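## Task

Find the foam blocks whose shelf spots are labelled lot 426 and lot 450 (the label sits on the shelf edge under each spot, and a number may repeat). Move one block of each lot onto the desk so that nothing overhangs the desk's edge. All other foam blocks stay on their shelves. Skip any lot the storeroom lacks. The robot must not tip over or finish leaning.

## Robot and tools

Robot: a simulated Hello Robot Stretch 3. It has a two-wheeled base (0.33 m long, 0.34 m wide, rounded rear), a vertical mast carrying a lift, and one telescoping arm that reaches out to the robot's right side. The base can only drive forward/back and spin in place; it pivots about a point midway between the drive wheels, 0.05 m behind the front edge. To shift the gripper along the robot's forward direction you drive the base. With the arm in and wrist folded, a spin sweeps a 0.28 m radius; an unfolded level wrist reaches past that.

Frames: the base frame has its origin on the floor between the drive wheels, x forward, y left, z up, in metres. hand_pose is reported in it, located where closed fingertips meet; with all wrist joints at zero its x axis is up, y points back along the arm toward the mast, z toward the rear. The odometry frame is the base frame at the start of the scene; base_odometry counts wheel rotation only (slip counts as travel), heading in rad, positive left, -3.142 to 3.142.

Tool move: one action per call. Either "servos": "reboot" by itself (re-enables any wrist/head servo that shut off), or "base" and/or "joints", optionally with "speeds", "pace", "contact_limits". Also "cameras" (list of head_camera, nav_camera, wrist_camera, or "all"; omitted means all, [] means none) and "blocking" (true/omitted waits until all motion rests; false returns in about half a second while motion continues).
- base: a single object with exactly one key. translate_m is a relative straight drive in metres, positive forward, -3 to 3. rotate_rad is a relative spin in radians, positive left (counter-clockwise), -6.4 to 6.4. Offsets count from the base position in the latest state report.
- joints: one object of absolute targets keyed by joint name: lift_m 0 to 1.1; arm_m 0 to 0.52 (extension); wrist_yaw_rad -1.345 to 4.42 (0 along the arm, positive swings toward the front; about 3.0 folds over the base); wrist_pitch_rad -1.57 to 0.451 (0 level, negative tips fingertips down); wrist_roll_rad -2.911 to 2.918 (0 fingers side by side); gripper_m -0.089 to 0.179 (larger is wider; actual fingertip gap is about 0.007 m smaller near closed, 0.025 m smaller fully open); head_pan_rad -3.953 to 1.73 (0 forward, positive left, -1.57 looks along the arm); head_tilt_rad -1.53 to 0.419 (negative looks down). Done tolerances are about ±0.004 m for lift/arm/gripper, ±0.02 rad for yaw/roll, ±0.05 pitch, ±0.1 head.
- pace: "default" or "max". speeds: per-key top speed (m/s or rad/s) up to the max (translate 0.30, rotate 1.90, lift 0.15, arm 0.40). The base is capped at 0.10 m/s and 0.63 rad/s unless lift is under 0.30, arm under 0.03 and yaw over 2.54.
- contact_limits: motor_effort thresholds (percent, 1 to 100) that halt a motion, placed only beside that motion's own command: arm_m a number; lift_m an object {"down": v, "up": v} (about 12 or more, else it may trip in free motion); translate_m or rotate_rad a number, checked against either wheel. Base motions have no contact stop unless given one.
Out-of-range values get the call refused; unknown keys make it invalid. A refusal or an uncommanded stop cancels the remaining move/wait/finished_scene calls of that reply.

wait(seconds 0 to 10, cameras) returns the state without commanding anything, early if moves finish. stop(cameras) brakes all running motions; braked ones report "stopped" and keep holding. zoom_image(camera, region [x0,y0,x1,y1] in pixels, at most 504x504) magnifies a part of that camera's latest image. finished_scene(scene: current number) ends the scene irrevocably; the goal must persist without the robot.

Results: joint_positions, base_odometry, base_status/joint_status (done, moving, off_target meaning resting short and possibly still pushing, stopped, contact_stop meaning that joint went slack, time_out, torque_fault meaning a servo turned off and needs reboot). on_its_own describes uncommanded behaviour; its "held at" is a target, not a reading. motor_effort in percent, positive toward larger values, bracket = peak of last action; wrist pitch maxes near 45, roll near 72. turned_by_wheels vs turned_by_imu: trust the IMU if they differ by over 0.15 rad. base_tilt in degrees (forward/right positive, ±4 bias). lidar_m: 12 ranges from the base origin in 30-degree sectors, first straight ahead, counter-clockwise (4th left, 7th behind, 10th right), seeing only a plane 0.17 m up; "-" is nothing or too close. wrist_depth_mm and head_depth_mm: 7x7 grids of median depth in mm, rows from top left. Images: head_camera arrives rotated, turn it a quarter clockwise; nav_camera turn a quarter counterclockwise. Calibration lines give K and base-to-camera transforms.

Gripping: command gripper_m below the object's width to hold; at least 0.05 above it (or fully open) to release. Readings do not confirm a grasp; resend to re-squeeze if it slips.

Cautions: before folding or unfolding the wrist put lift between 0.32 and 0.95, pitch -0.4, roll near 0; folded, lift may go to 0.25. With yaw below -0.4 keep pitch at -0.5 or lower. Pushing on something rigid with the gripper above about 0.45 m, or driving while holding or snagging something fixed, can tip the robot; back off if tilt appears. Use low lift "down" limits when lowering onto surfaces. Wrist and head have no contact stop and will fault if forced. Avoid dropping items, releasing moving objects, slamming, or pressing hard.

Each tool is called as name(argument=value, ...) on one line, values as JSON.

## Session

move(joints={"head_pan_rad":-1.1,"head_tilt_rad":-0.3}, cameras=["head_camera","nav_camera"], pace="max")

move(joints={"head_pan_rad":-2.8,"head_tilt_rad":-0.3}, cameras=["head_camera","nav_camera"], pace="max")

move(joints={"head_pan_rad":0.6,"head_tilt_rad":-0.3}, cameras=["head_camera","nav_camera"], pace="max")

Scene clock: 0.93 s.
move: done
base_odometry: x=+0.000 y=+0.000 heading=+0.000
turned_by_wheels: +0.000
turned_by_imu: +0.000
base_tilt: forward=-0.3 right=-1.1
lidar_m: 0.84 0.77 0.78 0.96 1.17 1.16 1.57 1.48 1.13 1.37 3.09 1.31
head_depth_mm: 2485 2525 2514 2454 1449 2055 1553 / 2843 3026 3147 2972 2470 2036 1560 / 2844 3005 3172 3280 2916 2021 1541 / 2806 2948 3063 3255 2878 2025 1534 / 2715 2832 2963 3103 2837 1991 1540 / 2647 2789 2888 3045 2857 1972 1523 / 2567 2724 2817 2964 2800 1959 1516
base_status: not commanded
joint_positions: lift_m=+0.306 arm_m=+0.001 wrist_yaw_rad=+2.853 wrist_pitch_rad=-0.337 wrist_roll_rad=+0.000 gripper_m=+0.037 head_pan_rad=-1.130 head_tilt_rad=-0.301
joint_status: all done
measured_speeds: all 0
motor_effort: left_wheel=-0.1(0.5) right_wheel=+0.6(1.0) lift_m=+27.2(27.3) arm_m=-8.3(8.3) wrist_yaw_rad=-0.7(2.2) wrist_pitch_rad=+2.0(2.1) wrist_roll_rad=+0.0(0.3) gripper_m=+0.8(1.0) head_pan_rad=+2.1(5.8) head_tilt_rad=-2.5(6.4)
hand_pose: x=+0.0453 y=+0.0786 z=+0.3376 quat_wxyz=(+0.218, +0.707, +0.017, +0.673) (m; base frame)
wrist_depth_mm: 133 - - - - - - / 137 - - - - - - / 145 - - - - - - / 156 187 873 880 827 - - / 169 181 730 662 665 696 654 / 573 193 126 562 129 574 571 / 505 205 313 499 482 491 490
pictures: head_camera (sideways), nav_camera (sideways)
camera_calibration:
head_camera: T_world_to_cam=[[-0.146743, 0.202762, -0.968171, 1.27644], [0.919573, 0.388617, -0.05799, 0.0695411], [0.36449, -0.898813, -0.243481, 0.270248], [0, 0, 0, 1]] pos_world=[0.0248577, -0.0429351, 1.30564]
nav_camera: T_world_to_cam=[[0.131167, -0.238189, 0.962321, -1.21026], [-0.89816, -0.439457, 0.0136492, 0.0378444], [0.419648, -0.866108, -0.271574, 0.304143], [0, 0, 0, 1]] pos_world=[0.0651036, -0.00821926, 1.24674]

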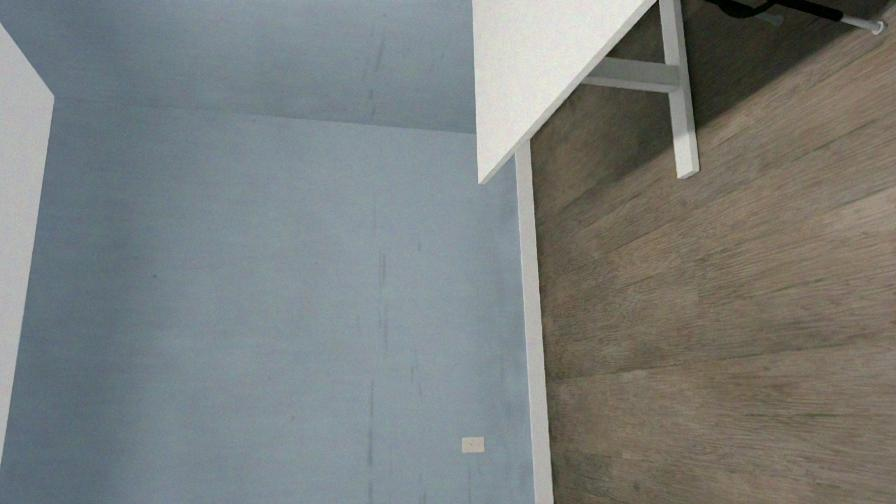

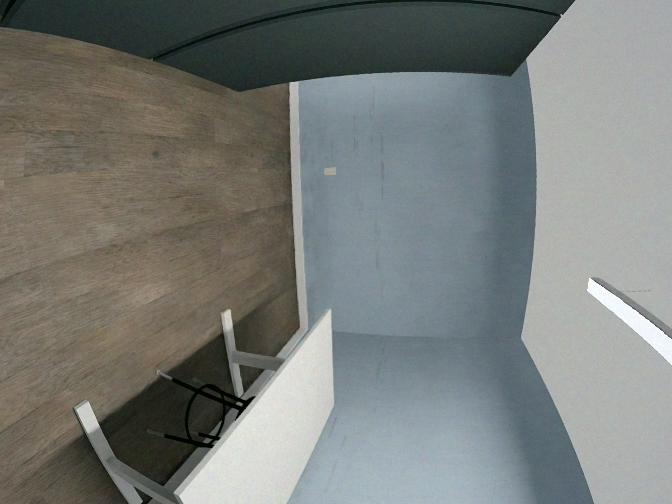

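Scene clock: 3.13 s.
move: done
base_odometry: x=+0.000 y=+0.000 heading=+0.000
turned_by_wheels: +0.000
turned_by_imu: +0.000
base_tilt: forward=-0.4 right=-1.3
lidar_m: 0.85 0.77 0.78 0.96 1.17 1.16 1.57 1.48 1.13 1.38 3.10 1.31
head_depth_mm: 1571 1662 1765 1884 1999 2051 1559 / 1497 1586 1700 1799 1898 1947 1557 / 1436 1505 1582 1680 1771 1860 1554 / 1378 1448 1517 1607 1706 1781 1541 / 1329 1390 1467 1537 1616 1705 1535 / 1288 1339 1396 1460 1543 1635 1524 / 1232 1286 1341 1422 1493 1566 1521
base_status: not commanded
joint_positions: lift_m=+0.306 arm_m=+0.001 wrist_yaw_rad=+2.853 wrist_pitch_rad=-0.337 wrist_roll_rad=+0.000 gripper_m=+0.037 head_pan_rad=-2.808 head_tilt_rad=-0.301
joint_status: all done
measured_speeds: translate_m=+0.000 rotate_rad=+0.000 lift_m=+0.000 arm_m=+0.000 wrist_yaw_rad=+0.000 wrist_pitch_rad=+0.000 wrist_roll_rad=+0.000 head_pan_rad=+0.024 head_tilt_rad=+0.000
motor_effort: left_wheel=+0.1(0.5) right_wheel=+0.6(1.2) lift_m=+26.5(27.1) arm_m=-12.1(12.8) wrist_yaw_rad=-0.5(2.2) wrist_pitch_rad=+2.1(2.2) wrist_roll_rad=+0.1(0.3) gripper_m=+0.2(0.9) head_pan_rad=+3.4(5.6) head_tilt_rad=-0.8(5.0)
hand_pose: x=+0.0453 y=+0.0786 z=+0.3376 quat_wxyz=(+0.218, +0.707, +0.017, +0.673) (m; base frame)
wrist_depth_mm: 133 - - - - - - / 136 - - - - - - / 145 - - - - - - / 156 186 894 873 819 - - / 170 181 726 676 663 689 660 / 570 193 126 561 128 571 573 / 507 204 315 498 482 492 491
pictures: head_camera (sideways), nav_camera (sideways)
camera_calibration:
head_camera: T_world_to_cam=[[0.2173, 0.124242, -0.968166, 1.2742], [0.288083, -0.955847, -0.0580025, 0.0733848], [-0.932625, -0.266308, -0.243497, 0.27821], [0, 0, 0, 1]] pos_world=[-0.0385601, -0.0140756, 1.30564]
nav_camera: T_world_to_cam=[[-0.250842, -0.104973, 0.96232, -1.20795], [-0.34095, 0.939982, 0.0136627, 0.0344682], [-0.905997, -0.324676, -0.271578, 0.312171], [0, 0, 0, 1]] pos_world=[-0.00842735, -0.0578472, 1.24674]

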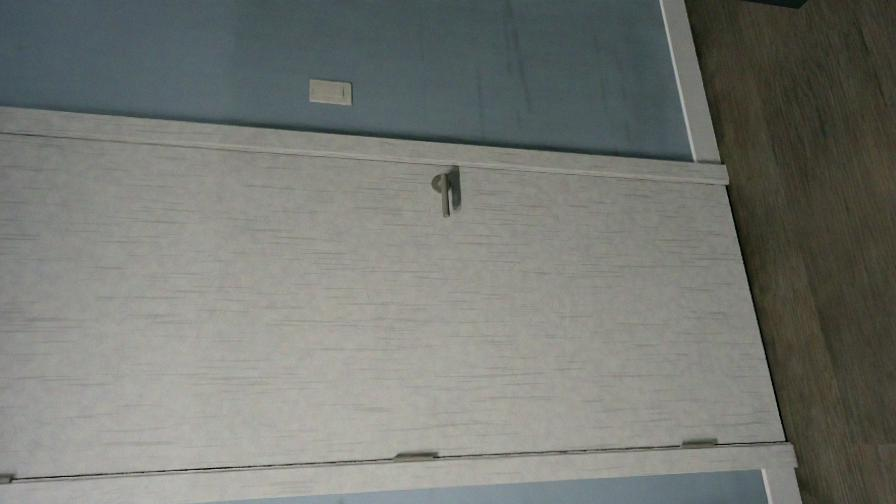

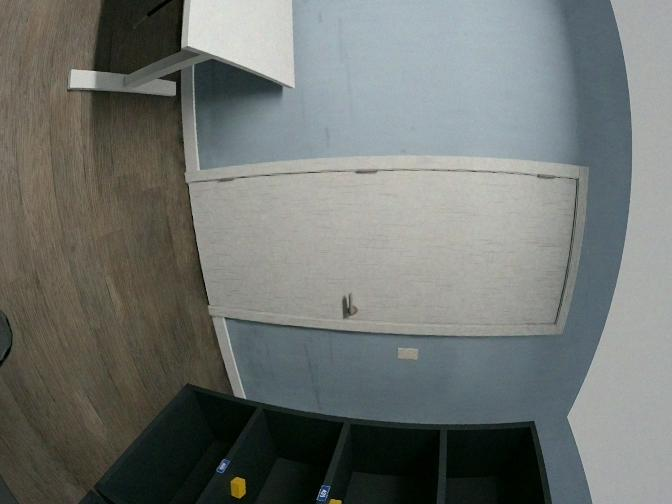

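Scene clock: 5.90 s.
move: done
base_odometry: x=+0.000 y=+0.000 heading=+0.000
turned_by_wheels: +0.000
turned_by_imu: +0.000
base_tilt: forward=-0.3 right=-1.2
lidar_m: 0.85 0.77 0.78 0.96 1.17 1.16 1.57 1.49 1.13 1.38 3.09 1.31
head_depth_mm: 665 697 730 771 817 864 921 / 661 694 734 770 815 862 911 / 653 684 717 758 800 847 905 / 647 676 712 748 791 837 890 / 642 672 703 741 784 827 878 / 636 667 699 735 776 821 872 / 630 660 693 728 768 810 860
base_status: not commanded
joint_positions: lift_m=+0.306 arm_m=+0.001 wrist_yaw_rad=+2.853 wrist_pitch_rad=-0.337 wrist_roll_rad=+0.000 gripper_m=+0.037 head_pan_rad=+0.608 head_tilt_rad=-0.301
joint_status: all done
measured_speeds: translate_m=+0.000 rotate_rad=+0.000 lift_m=+0.000 arm_m=+0.000 wrist_yaw_rad=+0.000 wrist_pitch_rad=+0.000 wrist_roll_rad=+0.000 head_pan_rad=-0.024 head_tilt_rad=+0.000
motor_effort: left_wheel=-0.3(0.8) right_wheel=+0.3(1.5) lift_m=+26.2(27.1) arm_m=-12.6(13.0) wrist_yaw_rad=-1.3(1.9) wrist_pitch_rad=+2.1(2.1) wrist_roll_rad=+0.1(0.3) gripper_m=+0.6(1.2) head_pan_rad=-3.0(6.0) head_tilt_rad=+1.3(6.8)
hand_pose: x=+0.0453 y=+0.0786 z=+0.3376 quat_wxyz=(+0.218, +0.707, +0.017, +0.673) (m; base frame)
wrist_depth_mm: 133 - - - - - - / 136 - - - - - - / 145 - - - - - - / 156 186 881 876 818 - - / 170 180 726 669 663 684 656 / 572 193 126 559 128 572 571 / 498 205 313 497 484 497 492
pictures: head_camera (sideways), nav_camera (sideways)
camera_calibration:
head_camera: T_world_to_cam=[[-0.175475, -0.178488, -0.968169, 1.27662], [-0.536362, 0.841992, -0.0580139, 0.0783945], [0.825545, 0.509109, -0.243483, 0.267411], [0, 0, 0, 1]] pos_world=[0.0453028, 0.0257124, 1.30564]
nav_camera: T_world_to_cam=[[0.213004, 0.169029, 0.962319, -1.21077], [0.582939, -0.812401, 0.0136658, 0.02885], [0.784099, 0.558063, -0.271578, 0.301894], [0, 0, 0, 1]] pos_world=[0.00436654, 0.0596173, 1.24674]

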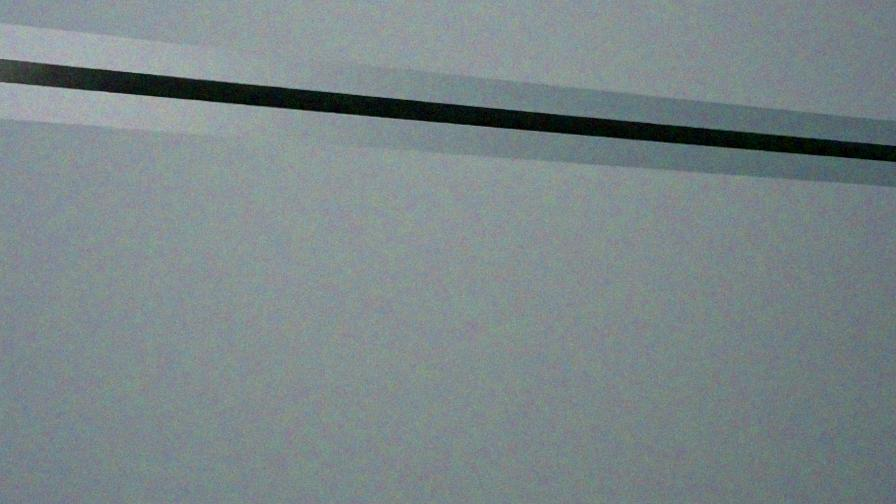

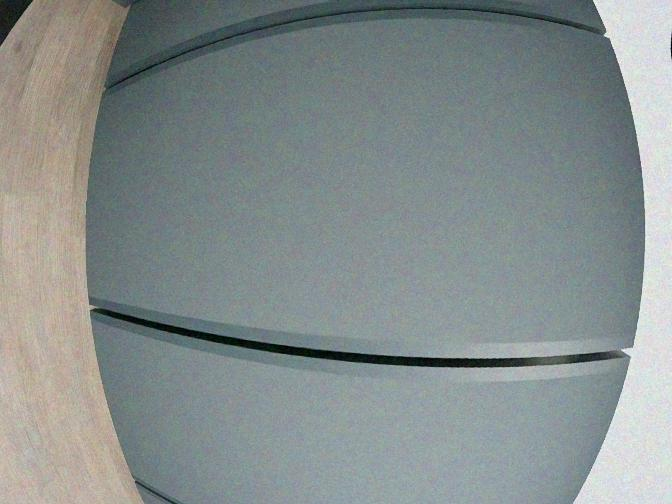

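move(joints={"head_pan_rad":-3.6,"head_tilt_rad":-0.3}, pace="max", cameras=["head_camera","nav_camera"])

Scene clock: 42.87 s.
move: done
base_odometry: x=+0.000 y=+0.000 heading=+0.000
turned_by_wheels: +0.000
turned_by_imu: +0.000
base_tilt: forward=-0.4 right=-1.3
lidar_m: 0.84 0.77 0.78 0.96 1.17 1.16 1.57 1.48 1.13 1.38 3.09 1.30
head_depth_mm: 989 1075 1299 1240 1556 1341 1473 / 1399 1332 1199 1156 1206 1264 1372 / 1451 1500 1592 1620 1697 1672 1427 / 1508 1575 1671 1694 1732 1754 1472 / 1589 1655 1762 1810 1709 1863 1515 / 1496 1590 1687 1668 1697 1799 1534 / 1331 1394 1473 1550 1639 1729 1524
base_status: not commanded
joint_positions: lift_m=+0.306 arm_m=+0.001 wrist_yaw_rad=+2.853 wrist_pitch_rad=-0.337 wrist_roll_rad=+0.000 gripper_m=+0.037 head_pan_rad=-3.608 head_tilt_rad=-0.300
joint_status: all done
measured_speeds: translate_m=+0.000 rotate_rad=+0.000 lift_m=+0.000 arm_m=+0.000 wrist_yaw_rad=+0.000 wrist_pitch_rad=+0.000 wrist_roll_rad=+0.000 head_pan_rad=+0.024 head_tilt_rad=+0.000
motor_effort: left_wheel=+0.1(0.6) right_wheel=+0.0(1.3) lift_m=+26.5(27.0) arm_m=-11.8(12.9) wrist_yaw_rad=-0.6(1.5) wrist_pitch_rad=+2.0(2.1) wrist_roll_rad=-0.1(0.3) gripper_m=+0.7(1.0) head_pan_rad=+3.2(6.0) head_tilt_rad=+4.7(8.0)
hand_pose: x=+0.0453 y=+0.0786 z=+0.3376 quat_wxyz=(+0.218, +0.707, +0.017, +0.673) (m; base frame)
wrist_depth_mm: 133 - - - - - - / 136 - - - - - - / 144 - - - - - - / 156 186 870 853 817 - - / 170 181 736 665 669 697 660 / 577 193 126 566 128 567 571 / 500 205 314 494 482 497 494
pictures: head_camera (sideways), nav_camera (sideways)
camera_calibration:
head_camera: T_world_to_cam=[[0.239529, -0.0688379, -0.968446, 1.27448], [-0.485183, -0.872488, -0.0579848, 0.0780654], [-0.840966, 0.483763, -0.242385, 0.276226], [0, 0, 0, 1]] pos_world=[-0.0351015, 0.0222156, 1.30574]
nav_camera: T_world_to_cam=[[-0.249069, 0.106342, 0.96263, -1.20844], [0.436885, 0.899413, 0.0136799, 0.0296872], [-0.864347, 0.423966, -0.270475, 0.310482], [0, 0, 0, 1]] pos_world=[-0.0455892, -0.0298268, 1.24685]

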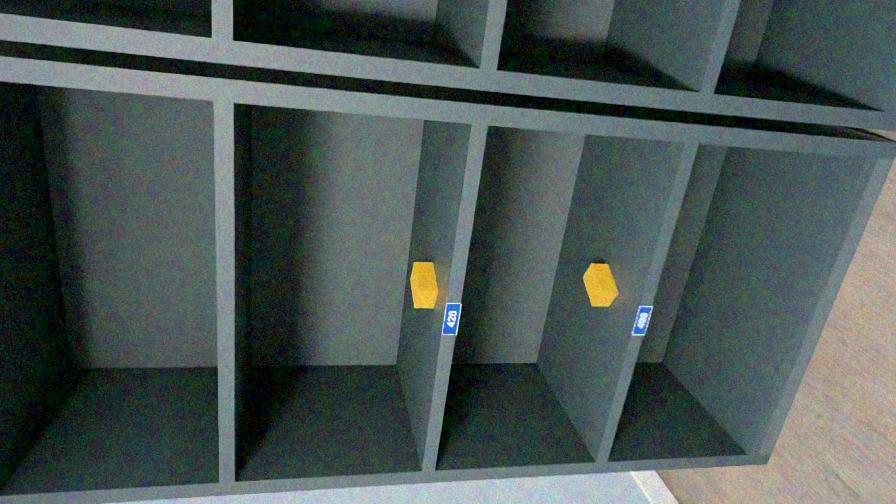

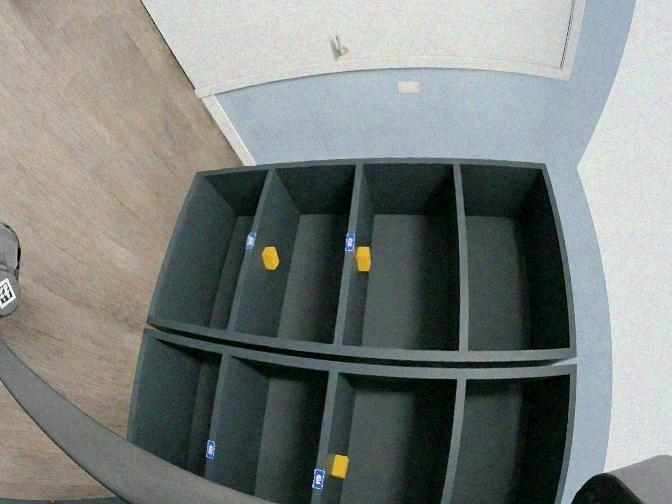

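zoom_image(camera="head_camera", region=[420, 280, 670, 360])

move(joints={"head_pan_rad":-3.95,"head_tilt_rad":-0.3}, pace="max", cameras=["head_camera","nav_camera"])

zoom_image(camera="nav_camera", region=[180, 330, 380, 430])

Scaled by 2.016 from the camera's 896x504 image, which has a finer 1280x720 frame.

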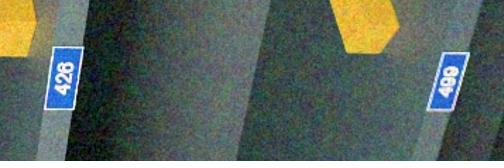

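Scene clock: 52.63 s.
move: done
base_odometry: x=+0.000 y=+0.000 heading=+0.000
turned_by_wheels: +0.000
turned_by_imu: +0.000
base_tilt: forward=-0.2 right=-1.1
lidar_m: 0.84 0.77 0.78 0.96 1.17 1.16 1.56 1.48 1.13 1.37 3.10 1.31
head_depth_mm: - - - - - - - / - - - - - - - / 1388 1421 1527 1489 1643 - - / 1354 1265 1518 1468 1618 1609 1436 / 1021 1066 1114 1175 1239 1306 1381 / 1410 1463 1557 1604 1693 1722 1429 / 1435 1476 1577 1579 1673 1716 1430
base_status: not commanded
joint_positions: lift_m=+0.306 arm_m=+0.001 wrist_yaw_rad=+2.853 wrist_pitch_rad=-0.337 wrist_roll_rad=+0.000 gripper_m=+0.037 head_pan_rad=-3.953 head_tilt_rad=-0.300
joint_status: all done
measured_speeds: all 0
motor_effort: left_wheel=-0.2(0.7) right_wheel=+0.8(1.0) lift_m=+26.6(27.0) arm_m=-12.2(12.7) wrist_yaw_rad=-1.3(1.3) wrist_pitch_rad=+2.1(2.1) wrist_roll_rad=-0.1(0.3) gripper_m=+0.5(0.9) head_pan_rad=-2.9(5.1) head_tilt_rad=+5.5(10.0)
hand_pose: x=+0.0453 y=+0.0786 z=+0.3376 quat_wxyz=(+0.218, +0.707, +0.017, +0.673) (m; base frame)
wrist_depth_mm: 134 - - - - - - / 136 - - - - - - / 145 - - - - - - / 155 186 867 873 817 - - / 169 181 732 672 664 687 659 / 576 193 126 558 129 572 578 / 507 205 312 496 480 493 494
pictures: head_camera (sideways), nav_camera (sideways)
camera_calibration:
head_camera: T_world_to_cam=[[0.201975, -0.145669, -0.968497, 1.27478], [-0.751755, -0.656889, -0.0579745, 0.0796495], [-0.62775, 0.739782, -0.242183, 0.274612], [0, 0, 0, 1]] pos_world=[-0.0252096, 0.0348629, 1.30574]
nav_camera: T_world_to_cam=[[-0.198246, 0.18421, 0.962686, -1.2088], [0.715542, 0.698435, 0.0137065, 0.0279596], [-0.669849, 0.69156, -0.270272, 0.309094], [0, 0, 0, 1]] pos_world=[-0.0526001, -0.0106123, 1.24685]

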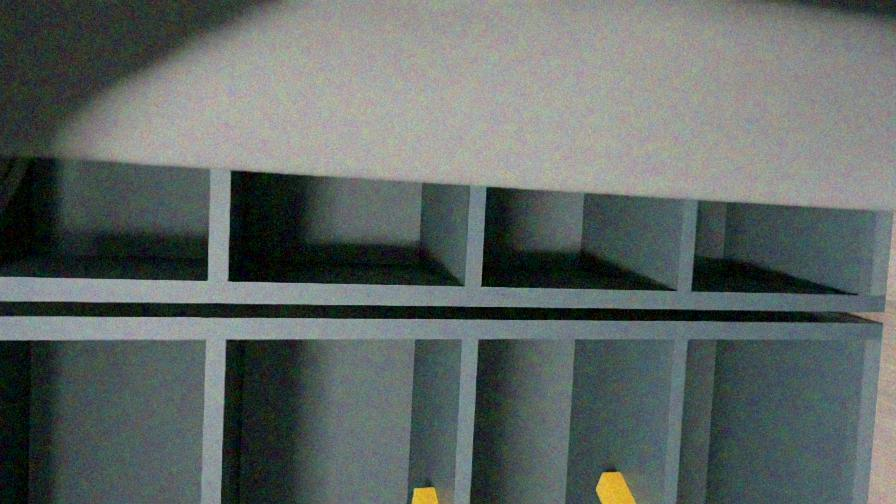

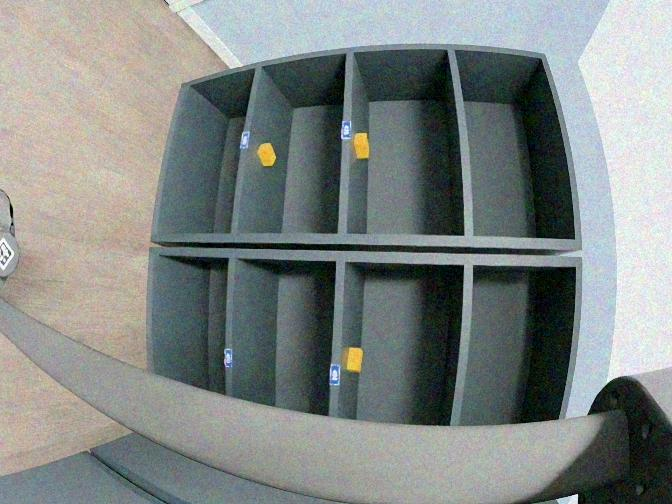

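Scaled by 2.520 from the camera's 672x504 image, which has a finer 792x594 frame.

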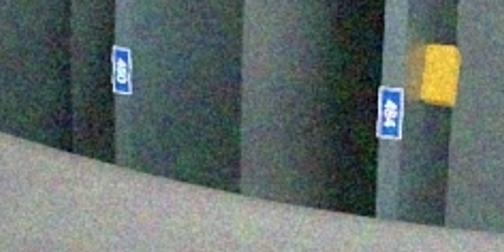

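zoom_image(camera="nav_camera", region=[212, 340, 252, 376])

zoom_image(camera="nav_camera", region=[330, 110, 370, 146])

Scaled by 12.600 from the camera's 672x504 image, which has a finer 792x594 frame.

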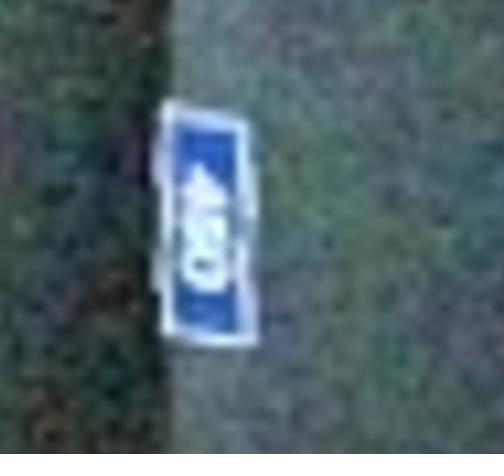

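Scaled by 12.600 from the camera's 672x504 image, which has a finer 792x594 frame.

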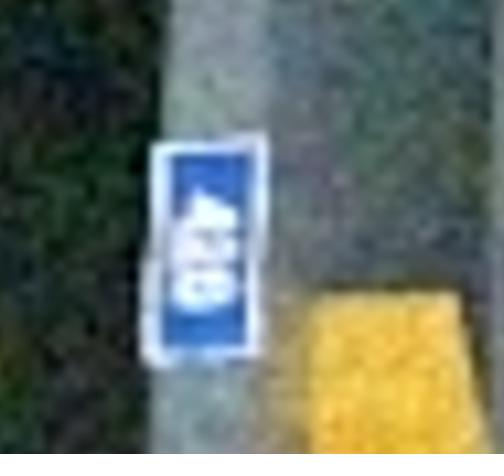

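move(base={"translate_m":-0.795}, joints={"lift_m":0.28,"head_pan_rad":-1.57,"head_tilt_rad":-0.45}, pace="max", cameras=[])

move(base={"rotate_rad":-2.48}, pace="max", cameras=["head_camera","nav_camera"])

Scene clock: 99.23 s.
move: done
base_odometry: x=-0.795 y=+0.000 heading=+0.000
turned_by_wheels: +0.000
turned_by_imu: +0.000
base_tilt: forward=-0.1 right=-1.1
lidar_m: 1.51 1.39 1.40 0.77 0.97 0.80 0.95 0.88 0.88 1.05 1.04 2.35
head_depth_mm: 881 919 961 1011 1034 1095 1164 / 967 1010 1068 1126 1200 1276 1288 / 1064 1127 1201 1274 1349 1455 1350 / 1198 1272 1367 1391 1556 1606 1354 / 1366 1458 1585 1474 1818 1672 1346 / 1586 1718 1903 1463 1147 1321 1345 / 1888 2096 2220 1439 1074 1644 1304
base_status: done
joint_positions: lift_m=+0.280 arm_m=+0.001 wrist_yaw_rad=+2.853 wrist_pitch_rad=-0.338 wrist_roll_rad=+0.000 gripper_m=+0.037 head_pan_rad=-1.569 head_tilt_rad=-0.450
joint_status: all done
measured_speeds: all 0
motor_effort: left_wheel=-4.1(15.7) right_wheel=-0.8(13.7) lift_m=+26.8(30.1) arm_m=-11.9(12.7) wrist_yaw_rad=-0.1(2.0) wrist_pitch_rad=+2.2(2.3) wrist_roll_rad=-0.2(0.4) gripper_m=+0.9(1.1) head_pan_rad=-3.0(5.9) head_tilt_rad=-4.7(7.5)
hand_pose: x=+0.0453 y=+0.0785 z=+0.3110 quat_wxyz=(+0.218, +0.707, +0.018, +0.673) (m; base frame)
wrist_depth_mm: 133 - - - - - - / 136 - - - - - - / 144 163 956 - - - - / 155 168 804 825 813 793 800 / 167 180 684 630 618 644 648 / 538 193 126 530 129 540 535 / 479 206 284 454 456 462 458
pictures: none
No camera images: "cameras" was empty.

Scene clock: 101.87 s.
move: done
base_odometry: x=-0.795 y=+0.000 heading=-2.480
turned_by_wheels: -2.480
turned_by_imu: -2.435
base_tilt: forward=-0.3 right=-1.2
lidar_m: 0.88 0.91 1.04 1.53 1.94 1.44 1.39 1.44 0.77 1.12 0.80 0.91
head_depth_mm: 575 986 1055 832 1068 981 977 / 589 987 1064 823 1227 1007 1221 / 601 990 1067 814 1230 1010 1205 / 615 985 1068 762 1234 970 1206 / 630 990 1073 790 1233 989 1202 / 652 987 1067 784 1237 984 1233 / 671 992 1064 776 1222 982 1221
base_status: done
joint_positions: lift_m=+0.280 arm_m=+0.001 wrist_yaw_rad=+2.853 wrist_pitch_rad=-0.338 wrist_roll_rad=+0.000 gripper_m=+0.037 head_pan_rad=-1.570 head_tilt_rad=-0.450
joint_status: not commanded
measured_speeds: all 0
motor_effort: left_wheel=+6.4(14.8) right_wheel=-9.5(14.7) lift_m=+26.8(27.7) arm_m=-11.8(13.3) wrist_yaw_rad=-1.1(1.8) wrist_pitch_rad=+2.2(2.3) wrist_roll_rad=+0.0(0.3) gripper_m=+0.7(1.0) head_pan_rad=-2.9(3.6) head_tilt_rad=-2.8(4.7)
hand_pose: x=+0.0453 y=+0.0785 z=+0.3110 quat_wxyz=(+0.218, +0.707, +0.018, +0.673) (m; base frame)
wrist_depth_mm: 134 - - - - - - / 137 - - - - - - / 145 - - - - - - / 156 186 814 806 804 807 795 / 171 180 692 627 626 641 641 / 534 193 126 529 128 544 533 / 474 206 287 456 451 468 462
pictures: head_camera (sideways), nav_camera (sideways)
camera_calibration:
head_camera: T_world_to_cam=[[-0.0465284, 0.387214, -0.920815, 1.21403], [0.997504, -0.0310086, -0.0634429, 0.076098], [-0.0531192, -0.921468, -0.384805, 0.45675], [0, 0, 0, 1]] pos_world=[0.00484087, -0.0468484, 1.29848]
nav_camera: T_world_to_cam=[[0.0172981, -0.411418, 0.911283, -1.14296], [-0.999793, -0.0168675, 0.011363, 0.0415247], [0.0106961, -0.911291, -0.411625, 0.488862], [0, 0, 0, 1]] pos_world=[0.0560582, -0.0240388, 1.24232]

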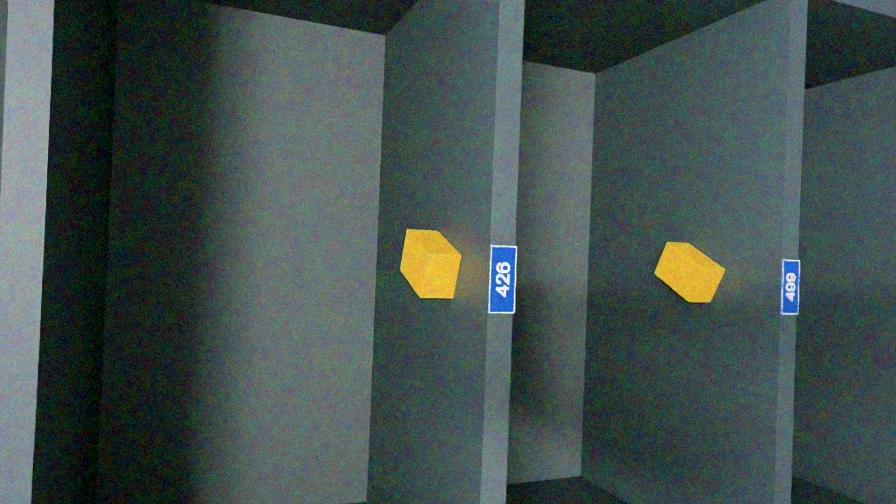

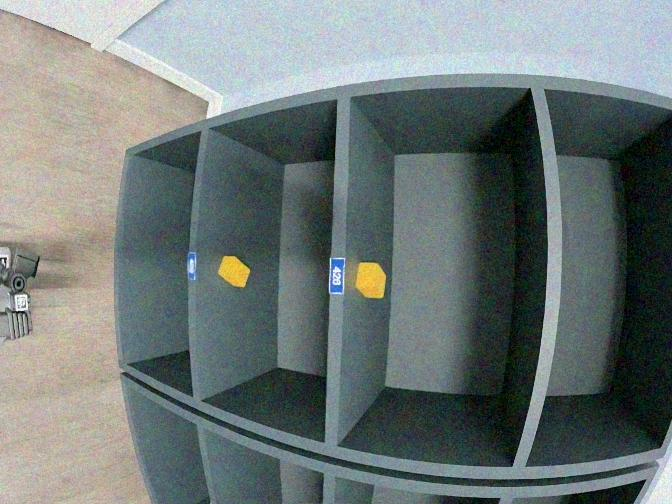

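move(base={"translate_m":0.09}, joints={"lift_m":0.55,"wrist_pitch_rad":-0.4}, pace="max", cameras=[])

move(joints={"wrist_yaw_rad":-0.33,"gripper_m":0.179,"lift_m":0.93}, pace="max", cameras=[])

move(joints={"wrist_pitch_rad":0,"arm_m":0.1}, pace="max", cameras=["wrist_camera","head_camera"])

Scene clock: 132.20 s.
move: done
base_odometry: x=-0.866 y=-0.055 heading=-2.480
turned_by_wheels: +0.000
turned_by_imu: +0.000
base_tilt: forward=-0.4 right=-1.1
lidar_m: 0.79 0.82 1.01 1.52 2.07 1.53 1.48 1.54 0.82 1.12 0.76 0.81
head_depth_mm: 576 989 1068 835 1230 1017 1192 / 589 991 1068 822 1234 1010 1213 / 602 991 1071 759 1232 996 1209 / 617 989 1069 801 1238 973 1205 / 634 991 1072 795 1241 985 1240 / 653 990 1072 786 1239 982 1230 / 676 971 1004 774 1053 946 1108
base_status: done
joint_positions: lift_m=+0.550 arm_m=+0.001 wrist_yaw_rad=+2.853 wrist_pitch_rad=-0.413 wrist_roll_rad=+0.000 gripper_m=+0.037 head_pan_rad=-1.570 head_tilt_rad=-0.450
joint_status: all done
measured_speeds: all 0
motor_effort: left_wheel=+2.5(13.3) right_wheel=-0.7(9.9) lift_m=+27.0(32.5) arm_m=-10.6(11.5) wrist_yaw_rad=-1.0(1.8) wrist_pitch_rad=+2.1(4.2) wrist_roll_rad=+0.2(0.3) gripper_m=+0.5(1.1) head_pan_rad=-2.9(3.1) head_tilt_rad=-1.1(2.2)
hand_pose: x=+0.0428 y=+0.0701 z=+0.5637 quat_wxyz=(+0.243, +0.705, +0.044, +0.664) (m; base frame)
wrist_depth_mm: 133 - - - - - - / 138 - - - - - - / 150 - - - - - - / 164 182 - - - - - / 964 191 - 934 928 965 890 / 848 208 126 797 129 819 800 / 729 711 704 718 698 713 698
pictures: none
No camera images: "cameras" was empty.

Scene clock: 135.53 s.
move: done
base_odometry: x=-0.866 y=-0.055 heading=-2.480
turned_by_wheels: +0.000
turned_by_imu: +0.000
base_tilt: forward=-0.3 right=-1.3
lidar_m: 0.79 0.82 1.01 1.52 2.06 1.53 1.48 1.54 0.82 1.12 0.76 0.81
head_depth_mm: 577 989 1061 832 1241 1016 - / 590 996 1071 823 1236 1043 - / 601 988 1072 761 1232 1042 - / 619 990 1070 798 1233 968 880 / 636 995 1067 792 1240 987 1232 / 653 992 1069 785 1235 978 1227 / 675 974 1007 775 1054 948 1100
base_status: not commanded
joint_positions: lift_m=+0.930 arm_m=+0.001 wrist_yaw_rad=-0.327 wrist_pitch_rad=-0.414 wrist_roll_rad=+0.000 gripper_m=+0.179 head_pan_rad=-1.570 head_tilt_rad=-0.450
joint_status: all done
measured_speeds: all 0
motor_effort: left_wheel=+2.4(3.2) right_wheel=-0.8(1.6) lift_m=+26.3(32.9) arm_m=-9.0(10.4) wrist_yaw_rad=-3.8(7.7) wrist_pitch_rad=+2.1(2.2) wrist_roll_rad=+0.0(0.3) gripper_m=+0.6(86.1) head_pan_rad=-1.3(2.8) head_tilt_rad=+0.2(1.6)
hand_pose: x=-0.0938 y=-0.3585 z=+0.9436 quat_wxyz=(+0.659, +0.031, -0.706, -0.256) (m; base frame)
wrist_depth_mm: - - 383 - - - - / - - - - - - - / - - - - - - - / - - - - 917 - - / - 143 - - - - - / - 126 - - - - - / - - - - - - 105
pictures: none
No camera images: "cameras" was empty.

Scene clock: 136.80 s.
move: done
base_odometry: x=-0.866 y=-0.055 heading=-2.480
turned_by_wheels: +0.000
turned_by_imu: +0.000
base_tilt: forward=-0.2 right=-1.2
lidar_m: 0.79 0.82 1.01 1.51 2.06 1.52 1.48 1.54 0.82 1.12 0.76 0.81
head_depth_mm: 579 990 1070 834 1178 - 1130 / 590 990 1065 821 1233 - - / 604 989 1072 761 323 - - / 619 993 1072 801 1217 992 - / 636 993 1072 793 1238 988 1231 / 654 989 1072 784 1234 989 1225 / 675 977 1006 776 1055 949 1108
base_status: not commanded
joint_positions: lift_m=+0.930 arm_m=+0.100 wrist_yaw_rad=-0.327 wrist_pitch_rad=-0.024 wrist_roll_rad=+0.000 gripper_m=+0.179 head_pan_rad=-1.570 head_tilt_rad=-0.450
joint_status: all done
measured_speeds: all 0
motor_effort: left_wheel=+2.3(3.2) right_wheel=-1.2(1.6) lift_m=+24.4(25.7) arm_m=+10.5(14.7) wrist_yaw_rad=-3.7(4.0) wrist_pitch_rad=+4.0(6.3) wrist_roll_rad=-0.3(0.4) gripper_m=+0.5(1.0) head_pan_rad=-2.0(2.2) head_tilt_rad=+0.4(1.2)
hand_pose: x=-0.1037 y=-0.4870 z=+1.0385 quat_wxyz=(+0.697, -0.107, -0.699, -0.124) (m; base frame)
wrist_depth_mm: - - - - - - - / - - - - 810 - - / - - - - - - - / - - - - - - - / - 142 338 - - - - / - 126 - - 936 - - / - - - - 872 - 105
pictures: head_camera (sideways), wrist_camera
camera_calibration:
head_camera: T_world_to_cam=[[-0.0465284, 0.387214, -0.920815, 1.21403], [0.997504, -0.0310086, -0.0634429, 0.076098], [-0.0531192, -0.921468, -0.384805, 0.45675], [0, 0, 0, 1]] pos_world=[0.00484087, -0.0468484, 1.29848]
wrist_camera: T_world_to_cam=[[-0.960055, 0.279657, -0.00926131, 0.0529543], [0.0712572, 0.212349, -0.974592, 1.15546], [-0.270585, -0.936323, -0.223794, -0.0854618], [0, 0, 0, 1]] pos_world=[-0.0546205, -0.34019, 1.10747]

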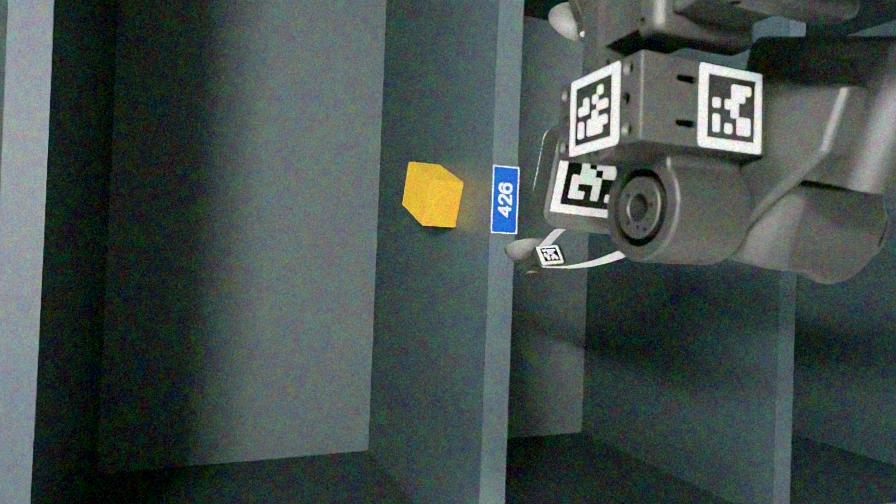

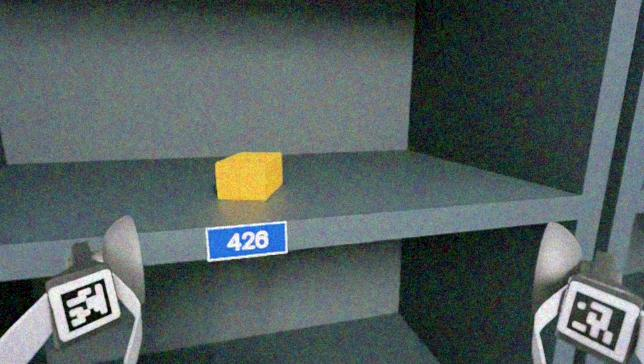

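move(base={"translate_m":0.03}, joints={"wrist_yaw_rad":-0.39,"lift_m":0.927}, cameras=[])

move(joints={"arm_m":0.3}, cameras=["wrist_camera"])

Scene clock: 158.63 s.
move: done
base_odometry: x=-0.890 y=-0.074 heading=-2.479
turned_by_wheels: +0.000
turned_by_imu: +0.000
base_tilt: forward=-0.4 right=-1.2
lidar_m: 0.76 0.79 1.00 1.77 2.11 1.56 1.51 1.57 0.84 1.12 0.74 0.78
head_depth_mm: 577 988 1066 831 1235 - 1195 / 590 986 1073 823 1229 - - / 604 990 1071 763 325 - - / 618 990 1071 803 1203 995 - / 635 993 1066 794 1240 991 1234 / 653 995 1073 784 1218 985 1224 / 675 899 924 774 963 924 1016
base_status: done
joint_positions: lift_m=+0.927 arm_m=+0.100 wrist_yaw_rad=-0.387 wrist_pitch_rad=-0.024 wrist_roll_rad=+0.000 gripper_m=+0.179 head_pan_rad=-1.570 head_tilt_rad=-0.450
joint_status: all done
measured_speeds: all 0
motor_effort: left_wheel=+7.4(10.6) right_wheel=+2.7(8.1) lift_m=+23.9(25.5) arm_m=-11.9(12.9) wrist_yaw_rad=-2.4(4.8) wrist_pitch_rad=+3.9(4.0) wrist_roll_rad=+0.2(0.3) gripper_m=+0.2(1.0) head_pan_rad=-1.1(1.9) head_tilt_rad=+2.2(2.8)
hand_pose: x=-0.1180 y=-0.4816 z=+1.0356 quat_wxyz=(+0.693, -0.128, -0.695, -0.145) (m; base frame)
wrist_depth_mm: - - - - 816 - - / - - - - 825 - - / - - - - - - - / - - 423 - - - - / - 142 338 - - - - / - 126 - - 954 - - / - - - - 851 - 105
pictures: none
No camera images: "cameras" was empty.

Scene clock: 161.33 s.
move: done
base_odometry: x=-0.890 y=-0.074 heading=-2.479
turned_by_wheels: +0.000
turned_by_imu: +0.000
base_tilt: forward=-0.3 right=-1.2
lidar_m: 0.75 0.79 1.00 1.77 2.10 1.56 1.50 1.56 0.84 1.11 0.74 0.78
head_depth_mm: 577 991 1068 835 311 943 1222 / 591 992 1063 445 552 1007 1217 / 606 990 1064 418 403 974 1214 / 621 990 1068 701 453 994 1204 / 635 985 1069 791 1239 995 1229 / 656 991 1069 783 1226 976 1224 / 677 900 922 773 969 920 1011
base_status: not commanded
joint_positions: lift_m=+0.927 arm_m=+0.300 wrist_yaw_rad=-0.387 wrist_pitch_rad=-0.024 wrist_roll_rad=+0.000 gripper_m=+0.179 head_pan_rad=-1.570 head_tilt_rad=-0.450
joint_status: all done
measured_speeds: all 0
motor_effort: left_wheel=+7.4(8.1) right_wheel=+2.7(3.5) lift_m=+25.4(25.6) arm_m=+11.4(14.1) wrist_yaw_rad=-2.4(4.4) wrist_pitch_rad=+3.9(4.0) wrist_roll_rad=-0.1(0.3) gripper_m=+0.6(1.1) head_pan_rad=-0.9(1.8) head_tilt_rad=+3.3(3.7)
hand_pose: x=-0.1180 y=-0.6816 z=+1.0356 quat_wxyz=(+0.693, -0.128, -0.695, -0.145) (m; base frame)
wrist_depth_mm: - - - - - - - / - - - - 663 - - / - - - - 679 - - / - - - - - - - / - 142 - - - - - / - 126 - - - - - / 155 162 162 162 - - 105
pictures: wrist_camera
camera_calibration:
wrist_camera: T_world_to_cam=[[-0.941602, 0.336603, -0.00920378, 0.134495], [0.0836494, 0.207347, -0.974685, 1.19309], [-0.326173, -0.918534, -0.223395, -0.267038], [0, 0, 0, 1]] pos_world=[-0.0602613, -0.537938, 1.10447]

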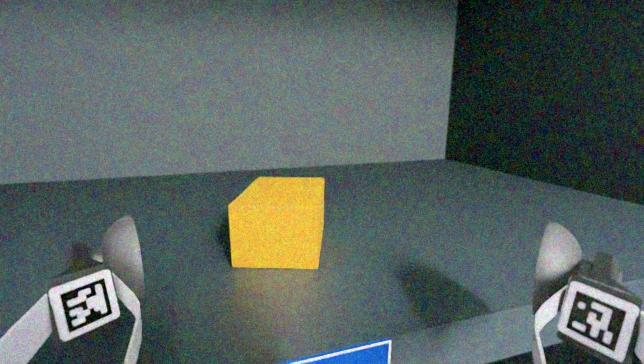

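move(joints={"arm_m":0.413}, contact_limits={"arm_m":35}, cameras=[])

move(joints={"gripper_m":0.02}, cameras=["wrist_camera"])

move(joints={"lift_m":1.0}, cameras=["wrist_camera"])

Scene clock: 174.07 s.
move: done
base_odometry: x=-0.890 y=-0.074 heading=-2.479
turned_by_wheels: +0.000
turned_by_imu: +0.000
base_tilt: forward=-0.3 right=-1.3
lidar_m: 0.76 0.79 1.00 1.76 2.10 1.56 1.51 1.56 0.84 1.12 0.74 0.78
head_depth_mm: 579 991 1066 834 307 - 1219 / 589 992 1069 432 387 1013 1216 / 604 993 1056 517 1237 977 1208 / 618 992 1066 554 1238 994 1208 / 633 991 1070 791 1242 990 1228 / 656 990 1072 785 1219 985 1222 / 674 899 919 777 967 923 1011
base_status: not commanded
joint_positions: lift_m=+0.927 arm_m=+0.413 wrist_yaw_rad=-0.387 wrist_pitch_rad=-0.024 wrist_roll_rad=+0.000 gripper_m=+0.179 head_pan_rad=-1.570 head_tilt_rad=-0.450
joint_status: all done
measured_speeds: all 0
motor_effort: left_wheel=+7.5(7.8) right_wheel=+2.6(3.3) lift_m=+26.6(27.8) arm_m=+12.0(14.5) wrist_yaw_rad=-3.0(3.9) wrist_pitch_rad=+3.9(4.0) wrist_roll_rad=+0.0(0.3) gripper_m=+0.4(1.2) head_pan_rad=-0.3(1.2) head_tilt_rad=+5.1(5.3)
contact_limits: arm_m 35 (drawing in: default 31, maximum 55; extending or still: default 39, maximum 69)
hand_pose: x=-0.1180 y=-0.7946 z=+1.0356 quat_wxyz=(+0.693, -0.128, -0.695, -0.145) (m; base frame)
wrist_depth_mm: - - - - - 546 - / - - - - - 554 - / - - - - - 580 - / - - - - - - - / - 142 - 167 - - - / - 126 - 128 129 - - / 155 161 155 130 130 162 105
pictures: none
No camera images: "cameras" was empty.

Scene clock: 176.20 s.
move: done
base_odometry: x=-0.890 y=-0.074 heading=-2.479
turned_by_wheels: +0.000
turned_by_imu: +0.000
base_tilt: forward=-0.3 right=-1.2
lidar_m: 0.76 0.79 1.00 1.78 2.10 1.56 1.51 1.56 0.84 1.12 0.74 0.78
head_depth_mm: 576 986 1070 836 307 - 1230 / 589 987 1069 433 388 1008 1220 / 603 991 1053 517 1238 976 1212 / 618 990 1065 554 1233 999 1211 / 633 991 1067 793 1240 990 1234 / 652 994 1068 784 1221 984 1229 / 671 900 921 776 965 924 1013
base_status: not commanded
joint_positions: lift_m=+0.927 arm_m=+0.413 wrist_yaw_rad=-0.387 wrist_pitch_rad=-0.024 wrist_roll_rad=+0.000 gripper_m=+0.021 head_pan_rad=-1.570 head_tilt_rad=-0.450
joint_status: all done
measured_speeds: all 0
motor_effort: left_wheel=+7.4(8.0) right_wheel=+2.7(3.5) lift_m=+28.0(28.7) arm_m=+7.8(12.2) wrist_yaw_rad=-2.4(4.2) wrist_pitch_rad=+3.9(4.0) wrist_roll_rad=-0.1(0.3) gripper_m=-16.4(89.4) head_pan_rad=+0.0(1.0) head_tilt_rad=+5.2(5.7)
contact_limits: arm_m 35 (drawing in: default 31, maximum 55; extending or still: default 39, maximum 69)
hand_pose: x=-0.1180 y=-0.7946 z=+1.0356 quat_wxyz=(+0.693, -0.128, -0.695, -0.145) (m; base frame)
wrist_depth_mm: - - - - - 541 - / - - - - - 557 - / - - - - - 584 - / - - - - - - - / - - 151 180 149 - - / - - 129 132 127 - - / 161 101 155 134 131 120 169
pictures: wrist_camera
camera_calibration:
wrist_camera: T_world_to_cam=[[-0.941571, 0.33669, -0.00918352, 0.172567], [0.0836475, 0.207339, -0.974686, 1.21652], [-0.326263, -0.918504, -0.223388, -0.370826], [0, 0, 0, 1]] pos_world=[-0.0602612, -0.650938, 1.10447]

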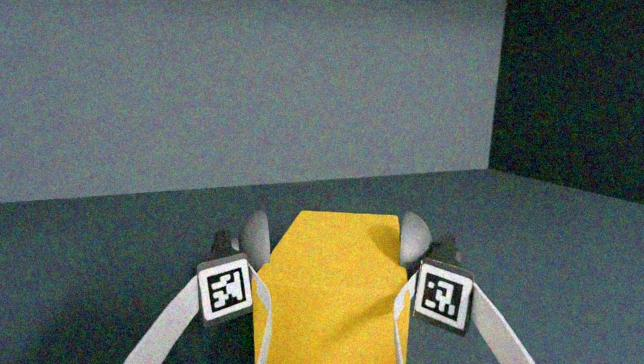

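Scene clock: 177.70 s.
move: done
base_odometry: x=-0.890 y=-0.074 heading=-2.479
turned_by_wheels: +0.000
turned_by_imu: +0.000
base_tilt: forward=-0.4 right=-1.2
lidar_m: 0.76 0.79 1.00 1.77 2.10 1.56 1.51 1.56 0.84 1.11 0.74 0.78
head_depth_mm: 575 992 1044 - 1236 1015 1204 / 589 993 470 700 1241 1008 1219 / 602 988 518 696 1235 982 1209 / 618 989 1045 703 1232 994 1200 / 634 991 1068 798 1234 992 1233 / 652 990 1074 783 1226 986 1234 / 673 897 921 772 962 920 1009
base_status: not commanded
joint_positions: lift_m=+1.000 arm_m=+0.413 wrist_yaw_rad=-0.387 wrist_pitch_rad=-0.024 wrist_roll_rad=+0.000 gripper_m=+0.021 head_pan_rad=-1.570 head_tilt_rad=-0.450
joint_status: all done
measured_speeds: all 0
motor_effort: left_wheel=+7.5(7.8) right_wheel=+1.8(3.2) lift_m=+29.3(31.5) arm_m=+4.6(8.2) wrist_yaw_rad=-2.8(3.9) wrist_pitch_rad=+3.9(4.0) wrist_roll_rad=+0.0(0.3) gripper_m=-16.6(16.9) head_pan_rad=-0.5(0.8) head_tilt_rad=+4.4(5.1)
contact_limits: arm_m 35 (drawing in: default 31, maximum 55; extending or still: default 39, maximum 69)
hand_pose: x=-0.1180 y=-0.7946 z=+1.1086 quat_wxyz=(+0.693, -0.128, -0.695, -0.145) (m; base frame)
wrist_depth_mm: - - - - - 546 - / - - - - - 553 - / - - - - - 585 - / - - - - - 596 - / - - 150 181 148 - - / - - 129 132 126 - - / - 101 - 134 129 106 -
pictures: wrist_camera
camera_calibration:
wrist_camera: T_world_to_cam=[[-0.941571, 0.33669, -0.00918352, 0.173237], [0.0836475, 0.207339, -0.974686, 1.28767], [-0.326263, -0.918504, -0.223388, -0.354519], [0, 0, 0, 1]] pos_world=[-0.0602612, -0.650938, 1.17747]

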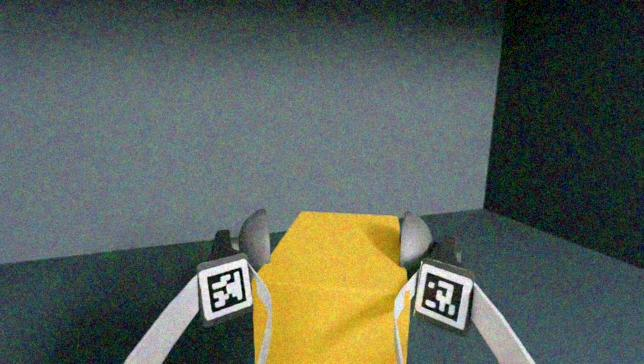

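move(joints={"arm_m":0.01}, speeds={"arm_m":0.3}, cameras=[])

move(base={"translate_m":-0.65}, joints={"lift_m":0.8,"wrist_yaw_rad":0}, cameras=[])

move(base={"rotate_rad":1.58}, cameras=["wrist_camera","nav_camera"])

Scene clock: 197.17 s.
move: done
base_odometry: x=-0.890 y=-0.074 heading=-2.479
turned_by_wheels: +0.000
turned_by_imu: +0.000
base_tilt: forward=-0.3 right=-1.2
lidar_m: 0.76 0.79 1.00 1.77 2.11 1.56 1.50 1.56 0.84 1.12 0.74 0.78
head_depth_mm: 575 992 1068 835 - - - / 586 992 1068 830 - - - / 600 991 1065 817 - - - / 616 991 1066 802 1238 994 1241 / 632 989 1069 798 1240 992 1233 / 652 993 1067 785 1224 982 1230 / 672 898 923 776 968 922 1012
base_status: not commanded
joint_positions: lift_m=+1.000 arm_m=+0.010 wrist_yaw_rad=-0.387 wrist_pitch_rad=-0.024 wrist_roll_rad=+0.000 gripper_m=+0.021 head_pan_rad=-1.570 head_tilt_rad=-0.450
joint_status: all done
measured_speeds: all 0
motor_effort: left_wheel=+7.4(7.9) right_wheel=+2.2(3.7) lift_m=+24.2(30.0) arm_m=-11.7(13.9) wrist_yaw_rad=-2.6(4.5) wrist_pitch_rad=+3.9(4.0) wrist_roll_rad=-0.1(0.3) gripper_m=-16.3(17.3) head_pan_rad=+0.5(1.1) head_tilt_rad=+4.1(5.0)
hand_pose: x=-0.1180 y=-0.3916 z=+1.1086 quat_wxyz=(+0.693, -0.128, -0.695, -0.145) (m; base frame)
wrist_depth_mm: - - - - 868 - - / - - - - 925 - - / - - - - - - - / - - - - - - - / - - 151 181 149 - - / - - 129 131 127 - - / - 101 - 134 129 116 -
pictures: none
No camera images: "cameras" was empty.

Scene clock: 204.80 s.
move: done
base_odometry: x=-0.377 y=+0.326 heading=-2.479
turned_by_wheels: +0.000
turned_by_imu: +0.000
base_tilt: forward=-0.2 right=-1.1
lidar_m: 1.40 1.35 1.35 3.59 1.21 0.89 0.86 0.90 1.15 0.66 1.15 1.17
head_depth_mm: 575 977 1057 832 1235 1019 1224 / 586 981 1058 823 1233 1011 1220 / 601 985 1057 814 1218 998 881 / 539 972 1046 772 1211 511 456 / 539 578 628 680 746 800 909 / 533 961 1038 734 1211 957 1200 / 671 985 1061 777 1225 981 1188
base_status: done
joint_positions: lift_m=+0.800 arm_m=+0.010 wrist_yaw_rad=-0.003 wrist_pitch_rad=-0.024 wrist_roll_rad=+0.000 gripper_m=+0.021 head_pan_rad=-1.570 head_tilt_rad=-0.450
joint_status: all done
measured_speeds: all 0
motor_effort: left_wheel=-2.8(9.9) right_wheel=-8.8(14.0) lift_m=+23.9(26.5) arm_m=+0.4(11.9) wrist_yaw_rad=+1.0(5.3) wrist_pitch_rad=+3.9(4.0) wrist_roll_rad=+0.4(0.4) gripper_m=-16.3(17.1) head_pan_rad=+1.5(2.0) head_tilt_rad=+3.3(4.7)
hand_pose: x=-0.0221 y=-0.4106 z=+0.9086 quat_wxyz=(+0.707, +0.008, -0.707, -0.010) (m; base frame)
wrist_depth_mm: - - - - - - - / - - - - - - - / - - - - - - - / - - - - - - - / - - 153 181 149 - - / - - 129 131 126 - - / 646 101 - 134 129 106 -
pictures: none
No camera images: "cameras" was empty.

Scene clock: 208.43 s.
move: done
base_odometry: x=-0.377 y=+0.326 heading=-0.900
turned_by_wheels: +1.580
turned_by_imu: +1.555
base_tilt: forward=-0.3 right=-1.3
lidar_m: 3.58 1.21 0.89 0.86 0.90 1.14 0.66 1.15 1.17 1.40 1.34 1.34
head_depth_mm: 1171 1272 1363 1486 1623 1713 1375 / 1168 1259 1350 1461 1614 1700 1369 / 1167 1249 1349 1466 1604 1693 1320 / 1174 1256 1355 1463 1610 512 456 / 1166 1243 1350 1454 1601 1674 1347 / 1173 1252 1353 1468 1597 1663 1335 / 1170 1254 1364 1472 1616 1654 1337
base_status: done
joint_positions: lift_m=+0.800 arm_m=+0.010 wrist_yaw_rad=-0.002 wrist_pitch_rad=-0.024 wrist_roll_rad=+0.000 gripper_m=+0.021 head_pan_rad=-1.570 head_tilt_rad=-0.450
joint_status: not commanded
measured_speeds: all 0
motor_effort: left_wheel=-8.1(13.3) right_wheel=+8.2(12.3) lift_m=+23.8(25.2) arm_m=-2.0(2.5) wrist_yaw_rad=+1.8(3.4) wrist_pitch_rad=+3.8(4.0) wrist_roll_rad=+0.2(0.4) gripper_m=-16.6(17.0) head_pan_rad=+2.1(2.4) head_tilt_rad=+2.7(4.0)
hand_pose: x=-0.0221 y=-0.4106 z=+0.9086 quat_wxyz=(+0.707, +0.008, -0.707, -0.009) (m; base frame)
wrist_depth_mm: - - - - - - - / - - - - - - - / - - - - - - - / - - - - - - - / - - 156 181 181 - - / - - 129 131 126 - - / - 111 141 134 130 - -
pictures: nav_camera (sideways), wrist_camera
camera_calibration:
nav_camera: T_world_to_cam=[[0.0172999, -0.410844, 0.911541, -1.14327], [-0.999793, -0.0168609, 0.0113754, 0.0415094], [0.0106959, -0.91155, -0.411051, 0.488143], [0, 0, 0, 1]] pos_world=[0.0560582, -0.0240406, 1.24232]
wrist_camera: T_world_to_cam=[[-0.999092, -0.0416114, -0.00917617, -0.0241379], [-0.000360148, 0.223585, -0.974684, 1.00991], [0.0426096, -0.973796, -0.223397, -0.0297693], [0, 0, 0, 1]] pos_world=[-0.0224838, -0.255794, 0.977469]

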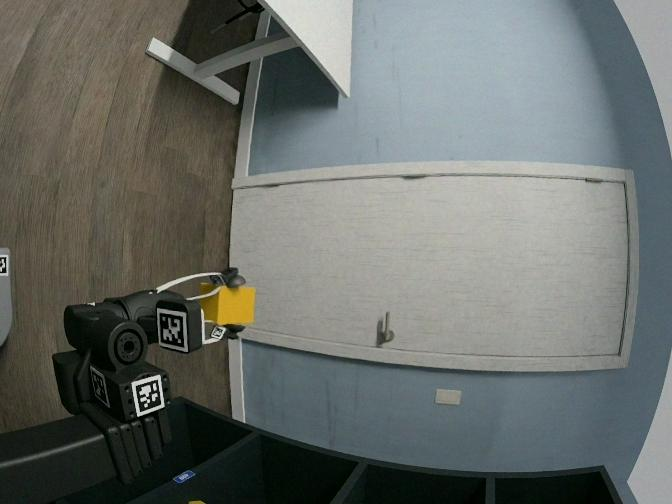

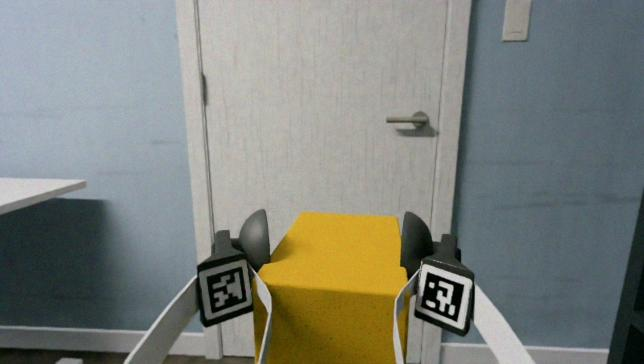

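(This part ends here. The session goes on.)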